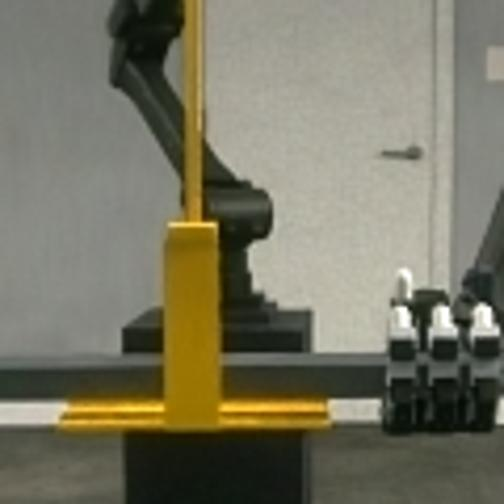

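Scene clock: 1003.50 s.
Joint torques (N m): arm1=[1.08 -42.23 8.87 5.89 1.13 0.07] | arm2=[1.61 2.73 8.65 3.07 0.08 -0.07] | arm3=[-0.67 -39.06 13.49 3.36 0.95 -0.45] | arm4=[-0.91 -43.34 9.05 4.12 0.54 -0.68] | arm5=[0.03 1.73 12.04 1.25 -0.14 0.03] | arm6=[1.26 -42.46 9.84 6.43 -0.47 0.39]
Heat: arm1: hottest joint2_rad 58 °C; arm2: hottest joint3_rad 32 °C; arm3: hottest joint2_rad 42 °C; arm4: hottest joint2_rad 47 °C; arm5: hottest joint3_rad 40 °C; arm6: hottest joint2_rad 32 °C.
Joint velocities: within noise
arm1.joint_positions: joint1_rad=+0.963 joint2_rad=+2.558 joint3_rad=+1.287 joint4_rad=+1.044 joint5_rad=+1.010 joint6_rad=+0.202 hand_index_mcp=-0.056 hand_index_abd=-0.001 hand_index_pip=-0.077 hand_index_dip=+0.263 hand_middle_mcp=-0.058 hand_middle_abd=-0.002 hand_middle_pip=-0.077 hand_middle_dip=+0.263 hand_ring_mcp=-0.057 hand_ring_abd=-0.002 hand_ring_pip=-0.077 hand_ring_dip=+0.263 hand_thumb_cmc=-0.569 hand_thumb_axl=+0.677 hand_thumb_mcp=+0.224 hand_thumb_ipl=+0.168 hand_current_limit=+0.400 hand_speed=-0.600
arm1.joint_status: joint2_rad time_out (moved -0.134 of -0.387); joint4_rad time_out (moved -0.032 of +0.054); the others done
arm1.hand_state: goal,goal,goal,goal,goal,goal,goal,goal,goal,goal,goal,goal,goal,goal,goal,goal
arm1.index_mcp_current_ma: 5
arm1.index_abd_current_ma: 0
arm1.index_pip_current_ma: 0
arm1.index_dip_current_ma: 0
arm1.middle_mcp_current_ma: 3
arm1.middle_abd_current_ma: 0
arm1.middle_pip_current_ma: 0
arm1.middle_dip_current_ma: 0
arm1.ring_mcp_current_ma: 4
arm1.ring_abd_current_ma: 0
arm1.ring_pip_current_ma: 0
arm1.ring_dip_current_ma: 0
arm1.thumb_cmc_current_ma: 0
arm1.thumb_axl_current_ma: 0
arm1.thumb_mcp_current_ma: 0
arm1.thumb_ipl_current_ma: 0
arm1.hand_goal_index_mcp: -0.070
arm1.hand_goal_index_abd: 0.000
arm1.hand_goal_index_pip: -0.080
arm1.hand_goal_index_dip: 0.260
arm1.hand_goal_middle_mcp: -0.070
arm1.hand_goal_middle_abd: 0.000
arm1.hand_goal_middle_pip: -0.080
arm1.hand_goal_middle_dip: 0.260
arm1.hand_goal_ring_mcp: -0.070
arm1.hand_goal_ring_abd: 0.000
arm1.hand_goal_ring_pip: -0.080
arm1.hand_goal_ring_dip: 0.260
arm1.hand_goal_thumb_cmc: -0.570
arm1.hand_goal_thumb_axl: 0.678
arm1.hand_goal_thumb_mcp: 0.226
arm1.hand_goal_thumb_ipl: 0.168
arm1.on_its_own: joint2_rad reads +2.558 and still pushes toward +2.306 since a time_out; joint4_rad reads +1.044 and still pushes toward +1.130 since a time_out
arm1.hand: x=-0.6333 y=-0.0417 z=+0.7954 quat_wxyz=(+0.665, +0.747, -0.016, -0.001) (m; scene frame)
arm1.hand_target: x=-0.6013 y=-0.0465 z=+0.9895 quat_wxyz=(+0.730, +0.658, -0.132, +0.132) (m; scene frame)
arm1.hand_status: not commanded
arm2.joint_positions: joint1_rad=-0.135 joint2_rad=+0.548 joint3_rad=+1.376 joint4_rad=-1.172 joint5_rad=+0.057 joint6_rad=+1.158 hand_index_mcp=+0.755 hand_index_abd=+0.001 hand_index_pip=+0.577 hand_index_dip=+0.696 hand_middle_mcp=+0.755 hand_middle_abd=+0.001 hand_middle_pip=+0.577 hand_middle_dip=+0.696 hand_ring_mcp=+0.755 hand_ring_abd=+0.001 hand_ring_pip=+0.577 hand_ring_dip=+0.696 hand_thumb_cmc=+0.715 hand_thumb_axl=+0.677 hand_thumb_mcp=+0.226 hand_thumb_ipl=+0.168 hand_current_limit=+0.400 hand_speed=-0.600
arm2.joint_status: not commanded
arm2.hand_state: goal,goal,goal,goal,goal,goal,goal,goal,goal,goal,goal,goal,goal,goal,goal,goal
arm2.index_mcp_current_ma: 0
arm2.index_abd_current_ma: 0
arm2.index_pip_current_ma: 0
arm2.index_dip_current_ma: 0
arm2.middle_mcp_current_ma: 0
arm2.middle_abd_current_ma: 0
arm2.middle_pip_current_ma: 0
arm2.middle_dip_current_ma: 0
arm2.ring_mcp_current_ma: 0
arm2.ring_abd_current_ma: 0
arm2.ring_pip_current_ma: 0
arm2.ring_dip_current_ma: 0
arm2.thumb_cmc_current_ma: 0
arm2.thumb_axl_current_ma: 0
arm2.thumb_mcp_current_ma: 0
arm2.thumb_ipl_current_ma: 0
arm2.hand_goal_index_mcp: 0.754
arm2.hand_goal_index_abd: 0.000
arm2.hand_goal_index_pip: 0.576
arm2.hand_goal_index_dip: 0.696
arm2.hand_goal_middle_mcp: 0.754
arm2.hand_goal_middle_abd: 0.000
arm2.hand_goal_middle_pip: 0.576
arm2.hand_goal_middle_dip: 0.696
arm2.hand_goal_ring_mcp: 0.754
arm2.hand_goal_ring_abd: 0.000
arm2.hand_goal_ring_pip: 0.576
arm2.hand_goal_ring_dip: 0.696
arm2.hand_goal_thumb_cmc: 0.714
arm2.hand_goal_thumb_axl: 0.678
arm2.hand_goal_thumb_mcp: 0.226
arm2.hand_goal_thumb_ipl: 0.168
arm2.hand: x=+0.8315 y=+0.2147 z=+1.4604 quat_wxyz=(+0.522, +0.624, -0.528, +0.243) (m; scene frame)
arm2.hand_target: x=+0.8324 y=+0.2188 z=+1.4731 quat_wxyz=(+0.533, +0.617, -0.523, +0.248) (m; scene frame)
arm2.hand_status: not commanded
arm3.joint_positions: joint1_rad=+0.843 joint2_rad=+2.513 joint3_rad=+1.629 joint4_rad=+0.613 joint5_rad=+0.939 joint6_rad=+0.249 hand_index_mcp=-0.052 hand_index_abd=+0.001 hand_index_pip=-0.077 hand_index_dip=+0.263 hand_middle_mcp=-0.055 hand_middle_abd=+0.000 hand_middle_pip=-0.077 hand_middle_dip=+0.263 hand_ring_mcp=-0.055 hand_ring_abd=-0.001 hand_ring_pip=-0.077 hand_ring_dip=+0.262 hand_thumb_cmc=-0.570 hand_thumb_axl=+0.678 hand_thumb_mcp=+0.227 hand_thumb_ipl=+0.168 hand_current_limit=+0.400 hand_speed=-0.600
arm3.joint_status: joint2_rad time_out (moved -0.092 of -0.278); joint6_rad time_out (moved +0.044 of -0.005); the others done
arm3.hand_state: goal,goal,goal,goal,goal,goal,goal,goal,goal,goal,goal,goal,goal,goal,goal,goal
arm3.index_mcp_current_ma: 48
arm3.index_abd_current_ma: 1
arm3.index_pip_current_ma: 5
arm3.index_dip_current_ma: 4
arm3.middle_mcp_current_ma: 36
arm3.middle_abd_current_ma: 0
arm3.middle_pip_current_ma: 4
arm3.middle_dip_current_ma: 4
arm3.ring_mcp_current_ma: 39
arm3.ring_abd_current_ma: -1
arm3.ring_pip_current_ma: 4
arm3.ring_dip_current_ma: 3
arm3.thumb_cmc_current_ma: 0
arm3.thumb_axl_current_ma: 0
arm3.thumb_mcp_current_ma: 2
arm3.thumb_ipl_current_ma: -1
arm3.hand_goal_index_mcp: -0.070
arm3.hand_goal_index_abd: 0.000
arm3.hand_goal_index_pip: -0.080
arm3.hand_goal_index_dip: 0.260
arm3.hand_goal_middle_mcp: -0.070
arm3.hand_goal_middle_abd: 0.000
arm3.hand_goal_middle_pip: -0.080
arm3.hand_goal_middle_dip: 0.260
arm3.hand_goal_ring_mcp: -0.070
arm3.hand_goal_ring_abd: 0.000
arm3.hand_goal_ring_pip: -0.080
arm3.hand_goal_ring_dip: 0.260
arm3.hand_goal_thumb_cmc: -0.570
arm3.hand_goal_thumb_axl: 0.678
arm3.hand_goal_thumb_mcp: 0.226
arm3.hand_goal_thumb_ipl: 0.168
arm3.on_its_own: joint2_rad reads +2.513 and still pushes toward +2.327 since a time_out; joint6_rad reads +0.249 and still pushes toward +0.200 since a time_out
arm3.hand: x=+0.9693 y=+0.0682 z=+0.7830 quat_wxyz=(-0.013, +0.019, +0.760, +0.649) (m; scene frame)
arm3.hand_target: x=+0.9582 y=+0.0749 z=+0.9657 quat_wxyz=(-0.084, +0.086, +0.695, +0.709) (m; scene frame)
arm3.hand_status: not commanded
arm4.joint_positions: joint1_rad=+0.807 joint2_rad=+2.480 joint3_rad=+1.291 joint4_rad=+0.987 joint5_rad=+0.737 joint6_rad=+0.161 hand_index_mcp=-0.055 hand_index_abd=+0.000 hand_index_pip=-0.077 hand_index_dip=+0.263 hand_middle_mcp=-0.055 hand_middle_abd=+0.000 hand_middle_pip=-0.077 hand_middle_dip=+0.263 hand_ring_mcp=-0.041 hand_ring_abd=+0.003 hand_ring_pip=-0.077 hand_ring_dip=+0.263 hand_thumb_cmc=-0.570 hand_thumb_axl=+0.677 hand_thumb_mcp=+0.223 hand_thumb_ipl=+0.168 hand_current_limit=+0.400 hand_speed=-0.600
arm4.joint_status: joint2_rad time_out (moved -0.111 of -0.340); joint4_rad time_out (moved -0.081 of -0.012); joint6_rad time_out (moved +0.019 of -0.053); the others done
arm4.hand_state: goal,goal,goal,goal,goal,goal,goal,goal,blocked,goal,goal,goal,goal,goal,goal,goal
arm4.index_mcp_current_ma: 12
arm4.index_abd_current_ma: 0
arm4.index_pip_current_ma: 1
arm4.index_dip_current_ma: 1
arm4.middle_mcp_current_ma: 13
arm4.middle_abd_current_ma: 0
arm4.middle_pip_current_ma: 1
arm4.middle_dip_current_ma: 1
arm4.ring_mcp_current_ma: 36
arm4.ring_abd_current_ma: 1
arm4.ring_pip_current_ma: 1
arm4.ring_dip_current_ma: 1
arm4.thumb_cmc_current_ma: 0
arm4.thumb_axl_current_ma: 0
arm4.thumb_mcp_current_ma: -1
arm4.thumb_ipl_current_ma: 0
arm4.hand_goal_index_mcp: -0.070
arm4.hand_goal_index_abd: 0.000
arm4.hand_goal_index_pip: -0.080
arm4.hand_goal_index_dip: 0.260
arm4.hand_goal_middle_mcp: -0.070
arm4.hand_goal_middle_abd: 0.000
arm4.hand_goal_middle_pip: -0.080
arm4.hand_goal_middle_dip: 0.260
arm4.hand_goal_ring_mcp: -0.070
arm4.hand_goal_ring_abd: 0.000
arm4.hand_goal_ring_pip: -0.080
arm4.hand_goal_ring_dip: 0.260
arm4.hand_goal_thumb_cmc: -0.570
arm4.hand_goal_thumb_axl: 0.678
arm4.hand_goal_thumb_mcp: 0.226
arm4.hand_goal_thumb_ipl: 0.168
arm4.on_its_own: joint2_rad reads +2.480 and still pushes toward +2.252 since a time_out; joint4_rad reads +0.987 and still pushes toward +1.056 since a time_out; joint6_rad reads +0.161 and still pushes toward +0.090 since a time_out
arm4.hand: x=+0.4185 y=+0.0611 z=+0.7838 quat_wxyz=(-0.008, +0.002, +0.761, +0.648) (m; scene frame)
arm4.hand_target: x=+0.4059 y=+0.0804 z=+0.9783 quat_wxyz=(-0.069, +0.063, +0.666, +0.740) (m; scene frame)
arm4.hand_status: not commanded
arm5.joint_positions: joint1_rad=+0.621 joint2_rad=+0.629 joint3_rad=+1.355 joint4_rad=-1.212 joint5_rad=+0.035 joint6_rad=+1.082 hand_index_mcp=+0.755 hand_index_abd=+0.000 hand_index_pip=+0.577 hand_index_dip=+0.696 hand_middle_mcp=+0.755 hand_middle_abd=+0.000 hand_middle_pip=+0.577 hand_middle_dip=+0.696 hand_ring_mcp=+0.755 hand_ring_abd=+0.000 hand_ring_pip=+0.577 hand_ring_dip=+0.696 hand_thumb_cmc=+0.715 hand_thumb_axl=+0.677 hand_thumb_mcp=+0.226 hand_thumb_ipl=+0.168 hand_current_limit=+0.400 hand_speed=-0.600
arm5.joint_status: not commanded
arm5.hand_state: goal,goal,goal,goal,goal,goal,goal,goal,goal,goal,goal,goal,goal,goal,goal,goal
arm5.index_mcp_current_ma: 2
arm5.index_abd_current_ma: 0
arm5.index_pip_current_ma: 1
arm5.index_dip_current_ma: 0
arm5.middle_mcp_current_ma: 2
arm5.middle_abd_current_ma: 0
arm5.middle_pip_current_ma: 1
arm5.middle_dip_current_ma: 0
arm5.ring_mcp_current_ma: 2
arm5.ring_abd_current_ma: 0
arm5.ring_pip_current_ma: 1
arm5.ring_dip_current_ma: 0
arm5.thumb_cmc_current_ma: 2
arm5.thumb_axl_current_ma: -1
arm5.thumb_mcp_current_ma: 0
arm5.thumb_ipl_current_ma: 0
arm5.hand_goal_index_mcp: 0.754
arm5.hand_goal_index_abd: 0.000
arm5.hand_goal_index_pip: 0.576
arm5.hand_goal_index_dip: 0.696
arm5.hand_goal_middle_mcp: 0.754
arm5.hand_goal_middle_abd: 0.000
arm5.hand_goal_middle_pip: 0.576
arm5.hand_goal_middle_dip: 0.696
arm5.hand_goal_ring_mcp: 0.754
arm5.hand_goal_ring_abd: 0.000
arm5.hand_goal_ring_pip: 0.576
arm5.hand_goal_ring_dip: 0.696
arm5.hand_goal_thumb_cmc: 0.714
arm5.hand_goal_thumb_axl: 0.678
arm5.hand_goal_thumb_mcp: 0.226
arm5.hand_goal_thumb_ipl: 0.168
arm5.hand: x=-0.0567 y=-0.2327 z=+1.3238 quat_wxyz=(-0.361, +0.242, +0.822, +0.369) (m; scene frame)
arm5.hand_target: x=-0.0571 y=-0.2368 z=+1.3402 quat_wxyz=(-0.373, +0.241, +0.816, +0.370) (m; scene frame)
arm5.hand_status: not commanded
arm6.joint_positions: joint1_rad=-0.986 joint2_rad=+2.609 joint3_rad=+1.563 joint4_rad=+0.850 joint5_rad=-0.886 joint6_rad=-0.169 hand_index_mcp=-0.052 hand_index_abd=-0.001 hand_index_pip=-0.077 hand_index_dip=+0.262 hand_middle_mcp=-0.054 hand_middle_abd=+0.000 hand_middle_pip=-0.077 hand_middle_dip=+0.262 hand_ring_mcp=-0.056 hand_ring_abd=+0.000 hand_ring_pip=-0.077 hand_ring_dip=+0.262 hand_thumb_cmc=-0.570 hand_thumb_axl=+0.677 hand_thumb_mcp=+0.223 hand_thumb_ipl=+0.168 hand_current_limit=+0.400 hand_speed=-0.600
arm6.joint_status: joint2_rad time_out (moved -0.123 of -0.348); joint4_rad time_out (moved +0.000 of +0.103); joint6_rad time_out (moved +0.025 of +0.070); the others done
arm6.hand_state: goal,goal,goal,goal,goal,goal,goal,goal,goal,goal,goal,goal,goal,goal,goal,goal
arm6.index_mcp_current_ma: 74
arm6.index_abd_current_ma: -3
arm6.index_pip_current_ma: 9
arm6.index_dip_current_ma: 8
arm6.middle_mcp_current_ma: 66
arm6.middle_abd_current_ma: -1
arm6.middle_pip_current_ma: 9
arm6.middle_dip_current_ma: 7
arm6.ring_mcp_current_ma: 57
arm6.ring_abd_current_ma: 0
arm6.ring_pip_current_ma: 8
arm6.ring_dip_current_ma: 7
arm6.thumb_cmc_current_ma: 0
arm6.thumb_axl_current_ma: -2
arm6.thumb_mcp_current_ma: -10
arm6.thumb_ipl_current_ma: -1
arm6.hand_goal_index_mcp: -0.070
arm6.hand_goal_index_abd: 0.000
arm6.hand_goal_index_pip: -0.080
arm6.hand_goal_index_dip: 0.260
arm6.hand_goal_middle_mcp: -0.070
arm6.hand_goal_middle_abd: 0.000
arm6.hand_goal_middle_pip: -0.080
arm6.hand_goal_middle_dip: 0.260
arm6.hand_goal_ring_mcp: -0.070
arm6.hand_goal_ring_abd: 0.000
arm6.hand_goal_ring_pip: -0.080
arm6.hand_goal_ring_dip: 0.260
arm6.hand_goal_thumb_cmc: -0.570
arm6.hand_goal_thumb_axl: 0.678
arm6.hand_goal_thumb_mcp: 0.226
arm6.hand_goal_thumb_ipl: 0.168
arm6.on_its_own: joint2_rad reads +2.609 and still pushes toward +2.383 since a time_out; joint4_rad reads +0.850 and still pushes toward +0.953 since a time_out; joint6_rad reads -0.169 and still pushes toward -0.125 since a time_out
arm6.hand: x=-0.2166 y=+0.0692 z=+0.8030 quat_wxyz=(+0.011, -0.005, +0.748, +0.664) (m; scene frame)
arm6.hand_target: x=-0.2075 y=+0.0797 z=+1.0240 quat_wxyz=(+0.105, -0.096, +0.653, +0.744) (m; scene frame)
arm6.hand_status: not commanded
wait: 0.60 s; at rest by 0.27 s
pictures: cam_low

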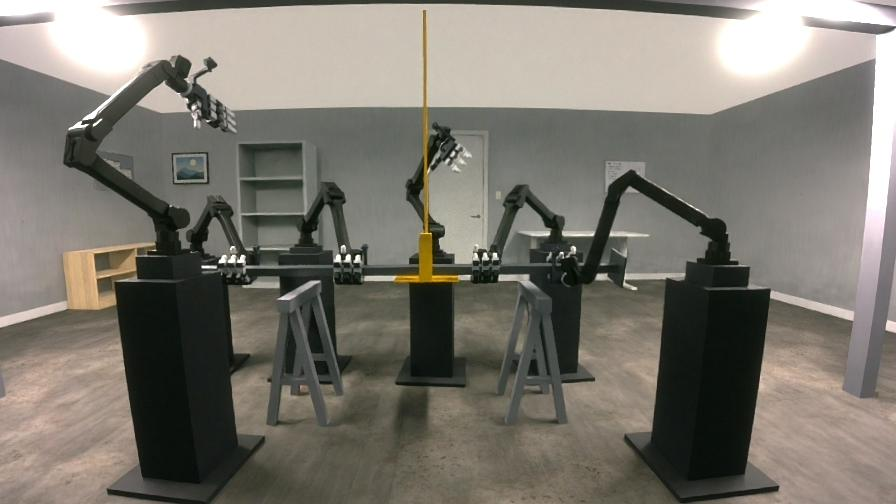

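Scaled by 4.200.

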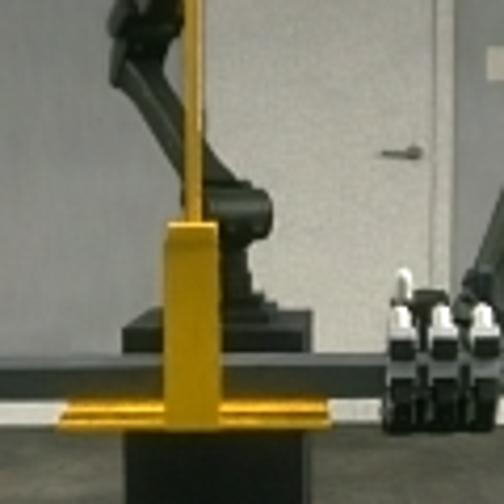

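Emit:
move(arm1={"joints": {"joint1_rad": 0.947, "joint2_rad": 2.576, "joint3_rad": 1.372, "joint4_rad": 1.105, "joint5_rad": 0.985, "joint6_rad": 0.21}, "min_time_s": 4}, arm3={"joints": {"joint1_rad": 0.86, "joint2_rad": 2.501, "joint3_rad": 1.651, "joint4_rad": 0.674, "joint5_rad": 0.957, "joint6_rad": 0.215}, "min_time_s": 4}, arm4={"joints": {"joint1_rad": 0.825, "joint2_rad": 2.458, "joint3_rad": 1.294, "joint4_rad": 1.069, "joint5_rad": 0.757, "joint6_rad": 0.15}, "min_time_s": 4}, arm6={"joints": {"joint1_rad": -1.014, "joint2_rad": 2.62, "joint3_rad": 1.59, "joint4_rad": 0.947, "joint5_rad": -0.897, "joint6_rad": -0.165}, "min_time_s": 4}, cameras=["cam_low", "arm5_cam_wrist"])

Emit:
zoom_image(camera="cam_low", region=[380, 180, 500, 300])

Scene clock: 1020.73 s.
Joint torques (N m): arm1=[-1.14 -24.59 6.69 4.72 0.92 -0.04] | arm2=[1.55 2.84 8.64 3.07 0.09 -0.07] | arm3=[-0.09 -28.34 8.81 3.41 0.52 -0.24] | arm4=[0.56 -28.75 6.02 3.56 0.55 -0.5] | arm5=[0.09 1.79 12.03 1.24 -0.12 0.03] | arm6=[-0.79 -26.05 7.36 4.07 -0.4 0.13]
Heat: arm1: hottest joint2_rad 61 °C; arm2: hottest joint3_rad 32 °C; arm3: hottest joint2_rad 44 °C; arm4: hottest joint2_rad 49 °C; arm5: hottest joint3_rad 40 °C; arm6: hottest joint2_rad 34 °C.
move: arm1 time_out; arm3 done; arm4 time_out; arm6 done
Joint velocities: within noise
arm1.joint_positions: joint1_rad=+0.953 joint2_rad=+2.629 joint3_rad=+1.325 joint4_rad=+1.048 joint5_rad=+0.971 joint6_rad=+0.217 hand_index_mcp=-0.040 hand_index_abd=-0.001 hand_index_pip=-0.078 hand_index_dip=+0.263 hand_middle_mcp=-0.046 hand_middle_abd=-0.001 hand_middle_pip=-0.078 hand_middle_dip=+0.263 hand_ring_mcp=-0.050 hand_ring_abd=-0.001 hand_ring_pip=-0.077 hand_ring_dip=+0.263 hand_thumb_cmc=-0.569 hand_thumb_axl=+0.677 hand_thumb_mcp=+0.224 hand_thumb_ipl=+0.168 hand_current_limit=+0.400 hand_speed=-0.600
arm1.joint_status: joint4_rad time_out (moved +0.003 of +0.061); the others done
arm1.hand_state: blocked,goal,goal,goal,blocked,goal,goal,goal,blocked,goal,goal,goal,goal,goal,goal,goal
arm1.index_mcp_current_ma: 19
arm1.index_abd_current_ma: 0
arm1.index_pip_current_ma: 0
arm1.index_dip_current_ma: 0
arm1.middle_mcp_current_ma: 12
arm1.middle_abd_current_ma: 0
arm1.middle_pip_current_ma: 0
arm1.middle_dip_current_ma: 0
arm1.ring_mcp_current_ma: 9
arm1.ring_abd_current_ma: 0
arm1.ring_pip_current_ma: 0
arm1.ring_dip_current_ma: 0
arm1.thumb_cmc_current_ma: 0
arm1.thumb_axl_current_ma: 0
arm1.thumb_mcp_current_ma: 0
arm1.thumb_ipl_current_ma: 0
arm1.hand_goal_index_mcp: -0.070
arm1.hand_goal_index_abd: 0.000
arm1.hand_goal_index_pip: -0.080
arm1.hand_goal_index_dip: 0.260
arm1.hand_goal_middle_mcp: -0.070
arm1.hand_goal_middle_abd: 0.000
arm1.hand_goal_middle_pip: -0.080
arm1.hand_goal_middle_dip: 0.260
arm1.hand_goal_ring_mcp: -0.070
arm1.hand_goal_ring_abd: 0.000
arm1.hand_goal_ring_pip: -0.080
arm1.hand_goal_ring_dip: 0.260
arm1.hand_goal_thumb_cmc: -0.570
arm1.hand_goal_thumb_axl: 0.678
arm1.hand_goal_thumb_mcp: 0.226
arm1.hand_goal_thumb_ipl: 0.168
arm1.on_its_own: joint4_rad reads +1.048 and still pushes toward +1.105 since a time_out
arm1.hand: x=-0.6327 y=-0.0471 z=+0.7604 quat_wxyz=(+0.656, +0.754, -0.005, +0.006) (m; scene frame)
arm1.hand_target: x=-0.6209 y=-0.0606 z=+0.8157 quat_wxyz=(+0.688, +0.723, -0.052, +0.046) (m; scene frame)
arm1.hand_status: not commanded
arm2, arm5: as last shown
arm3.joint_positions: joint1_rad=+0.851 joint2_rad=+2.552 joint3_rad=+1.627 joint4_rad=+0.639 joint5_rad=+0.952 joint6_rad=+0.246 hand_index_mcp=-0.055 hand_index_abd=+0.001 hand_index_pip=-0.077 hand_index_dip=+0.263 hand_middle_mcp=-0.057 hand_middle_abd=+0.000 hand_middle_pip=-0.078 hand_middle_dip=+0.263 hand_ring_mcp=-0.057 hand_ring_abd=-0.001 hand_ring_pip=-0.077 hand_ring_dip=+0.262 hand_thumb_cmc=-0.570 hand_thumb_axl=+0.678 hand_thumb_mcp=+0.227 hand_thumb_ipl=+0.168 hand_current_limit=+0.400 hand_speed=-0.600
arm3.joint_status: all done
arm3.hand_state: goal,goal,goal,goal,goal,goal,goal,goal,goal,goal,goal,goal,goal,goal,goal,goal
arm3.index_mcp_current_ma: 37
arm3.index_abd_current_ma: 1
arm3.index_pip_current_ma: 4
arm3.index_dip_current_ma: 4
arm3.middle_mcp_current_ma: 30
arm3.middle_abd_current_ma: 0
arm3.middle_pip_current_ma: 4
arm3.middle_dip_current_ma: 4
arm3.ring_mcp_current_ma: 32
arm3.ring_abd_current_ma: -1
arm3.ring_pip_current_ma: 4
arm3.ring_dip_current_ma: 3
arm3.thumb_cmc_current_ma: 0
arm3.thumb_axl_current_ma: 0
arm3.thumb_mcp_current_ma: 1
arm3.thumb_ipl_current_ma: -1
arm3.hand_goal_index_mcp: -0.070
arm3.hand_goal_index_abd: 0.000
arm3.hand_goal_index_pip: -0.080
arm3.hand_goal_index_dip: 0.260
arm3.hand_goal_middle_mcp: -0.070
arm3.hand_goal_middle_abd: 0.000
arm3.hand_goal_middle_pip: -0.080
arm3.hand_goal_middle_dip: 0.260
arm3.hand_goal_ring_mcp: -0.070
arm3.hand_goal_ring_abd: 0.000
arm3.hand_goal_ring_pip: -0.080
arm3.hand_goal_ring_dip: 0.260
arm3.hand_goal_thumb_cmc: -0.570
arm3.hand_goal_thumb_axl: 0.678
arm3.hand_goal_thumb_mcp: 0.226
arm3.hand_goal_thumb_ipl: 0.168
arm3.hand: x=+0.9708 y=+0.0602 z=+0.7578 quat_wxyz=(-0.004, +0.015, +0.763, +0.647) (m; scene frame)
arm3.hand_target: x=+0.9571 y=+0.0607 z=+0.8121 quat_wxyz=(-0.030, +0.031, +0.741, +0.670) (m; scene frame)
arm3.hand_status: not commanded
arm4.joint_positions: joint1_rad=+0.815 joint2_rad=+2.520 joint3_rad=+1.266 joint4_rad=+1.015 joint5_rad=+0.750 joint6_rad=+0.201 hand_index_mcp=-0.057 hand_index_abd=+0.000 hand_index_pip=-0.077 hand_index_dip=+0.263 hand_middle_mcp=-0.056 hand_middle_abd=+0.000 hand_middle_pip=-0.077 hand_middle_dip=+0.263 hand_ring_mcp=-0.056 hand_ring_abd=+0.003 hand_ring_pip=-0.077 hand_ring_dip=+0.263 hand_thumb_cmc=-0.570 hand_thumb_axl=+0.677 hand_thumb_mcp=+0.224 hand_thumb_ipl=+0.168 hand_current_limit=+0.400 hand_speed=-0.600
arm4.joint_status: joint6_rad time_out (moved +0.039 of -0.011); the others done
arm4.hand_state: goal,goal,goal,goal,goal,goal,goal,goal,goal,goal,goal,goal,goal,goal,goal,goal
arm4.index_mcp_current_ma: 9
arm4.index_abd_current_ma: 0
arm4.index_pip_current_ma: 1
arm4.index_dip_current_ma: 1
arm4.middle_mcp_current_ma: 11
arm4.middle_abd_current_ma: 0
arm4.middle_pip_current_ma: 1
arm4.middle_dip_current_ma: 1
arm4.ring_mcp_current_ma: 11
arm4.ring_abd_current_ma: 1
arm4.ring_pip_current_ma: 1
arm4.ring_dip_current_ma: 1
arm4.thumb_cmc_current_ma: 0
arm4.thumb_axl_current_ma: 0
arm4.thumb_mcp_current_ma: -1
arm4.thumb_ipl_current_ma: 0
arm4.hand_goal_index_mcp: -0.070
arm4.hand_goal_index_abd: 0.000
arm4.hand_goal_index_pip: -0.080
arm4.hand_goal_index_dip: 0.260
arm4.hand_goal_middle_mcp: -0.070
arm4.hand_goal_middle_abd: 0.000
arm4.hand_goal_middle_pip: -0.080
arm4.hand_goal_middle_dip: 0.260
arm4.hand_goal_ring_mcp: -0.070
arm4.hand_goal_ring_abd: 0.000
arm4.hand_goal_ring_pip: -0.080
arm4.hand_goal_ring_dip: 0.260
arm4.hand_goal_thumb_cmc: -0.570
arm4.hand_goal_thumb_axl: 0.678
arm4.hand_goal_thumb_mcp: 0.226
arm4.hand_goal_thumb_ipl: 0.168
arm4.on_its_own: joint6_rad reads +0.201 and still pushes toward +0.150 since a time_out
arm4.hand: x=+0.4303 y=+0.0467 z=+0.7544 quat_wxyz=(-0.009, +0.010, +0.769, +0.639) (m; scene frame)
arm4.hand_target: x=+0.4107 y=+0.0534 z=+0.8155 quat_wxyz=(-0.031, +0.022, +0.735, +0.677) (m; scene frame)
arm4.hand_status: not commanded
arm6.joint_positions: joint1_rad=-0.999 joint2_rad=+2.668 joint3_rad=+1.550 joint4_rad=+0.903 joint5_rad=-0.891 joint6_rad=-0.185 hand_index_mcp=-0.055 hand_index_abd=-0.001 hand_index_pip=-0.077 hand_index_dip=+0.262 hand_middle_mcp=-0.058 hand_middle_abd=+0.000 hand_middle_pip=-0.077 hand_middle_dip=+0.262 hand_ring_mcp=-0.058 hand_ring_abd=+0.000 hand_ring_pip=-0.078 hand_ring_dip=+0.262 hand_thumb_cmc=-0.570 hand_thumb_axl=+0.677 hand_thumb_mcp=+0.224 hand_thumb_ipl=+0.168 hand_current_limit=+0.400 hand_speed=-0.600
arm6.joint_status: all done
arm6.hand_state: goal,goal,goal,goal,goal,goal,goal,goal,goal,goal,goal,goal,goal,goal,goal,goal
arm6.index_mcp_current_ma: 60
arm6.index_abd_current_ma: -3
arm6.index_pip_current_ma: 8
arm6.index_dip_current_ma: 7
arm6.middle_mcp_current_ma: 48
arm6.middle_abd_current_ma: -1
arm6.middle_pip_current_ma: 8
arm6.middle_dip_current_ma: 7
arm6.ring_mcp_current_ma: 44
arm6.ring_abd_current_ma: -1
arm6.ring_pip_current_ma: 7
arm6.ring_dip_current_ma: 6
arm6.thumb_cmc_current_ma: 0
arm6.thumb_axl_current_ma: -2
arm6.thumb_mcp_current_ma: -9
arm6.thumb_ipl_current_ma: -1
arm6.hand_goal_index_mcp: -0.070
arm6.hand_goal_index_abd: 0.000
arm6.hand_goal_index_pip: -0.080
arm6.hand_goal_index_dip: 0.260
arm6.hand_goal_middle_mcp: -0.070
arm6.hand_goal_middle_abd: 0.000
arm6.hand_goal_middle_pip: -0.080
arm6.hand_goal_middle_dip: 0.260
arm6.hand_goal_ring_mcp: -0.070
arm6.hand_goal_ring_abd: 0.000
arm6.hand_goal_ring_pip: -0.080
arm6.hand_goal_ring_dip: 0.260
arm6.hand_goal_thumb_cmc: -0.570
arm6.hand_goal_thumb_axl: 0.678
arm6.hand_goal_thumb_mcp: 0.226
arm6.hand_goal_thumb_ipl: 0.168
arm6.hand: x=-0.2237 y=+0.0526 z=+0.7649 quat_wxyz=(+0.012, -0.002, +0.751, +0.660) (m; scene frame)
arm6.hand_target: x=-0.2020 y=+0.0539 z=+0.8244 quat_wxyz=(+0.048, -0.025, +0.723, +0.689) (m; scene frame)
arm6.hand_status: not commanded
pictures: arm5_cam_wrist, cam_low

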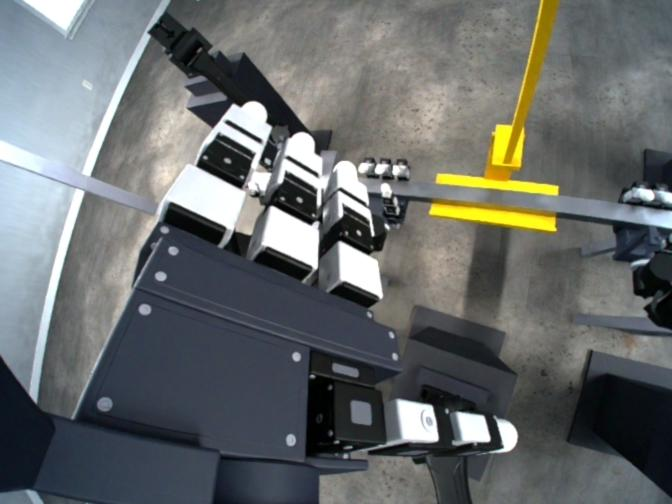

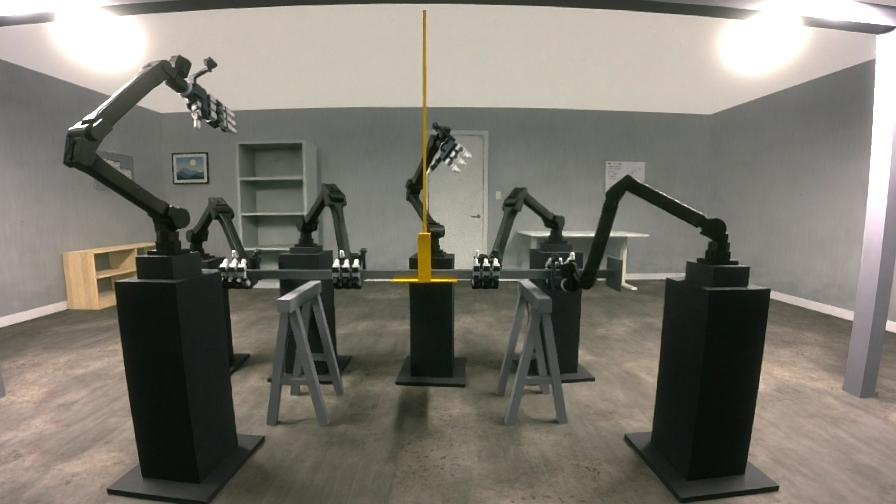

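Scaled by 4.200.

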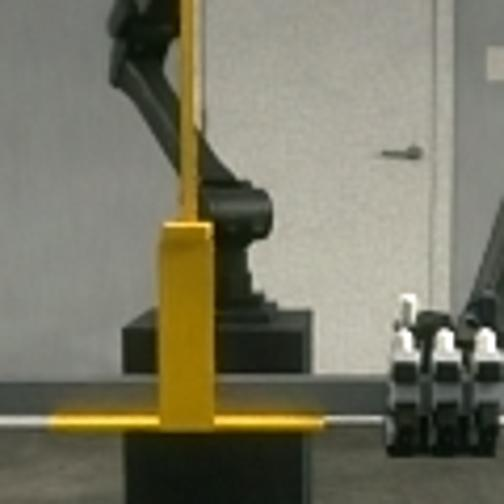

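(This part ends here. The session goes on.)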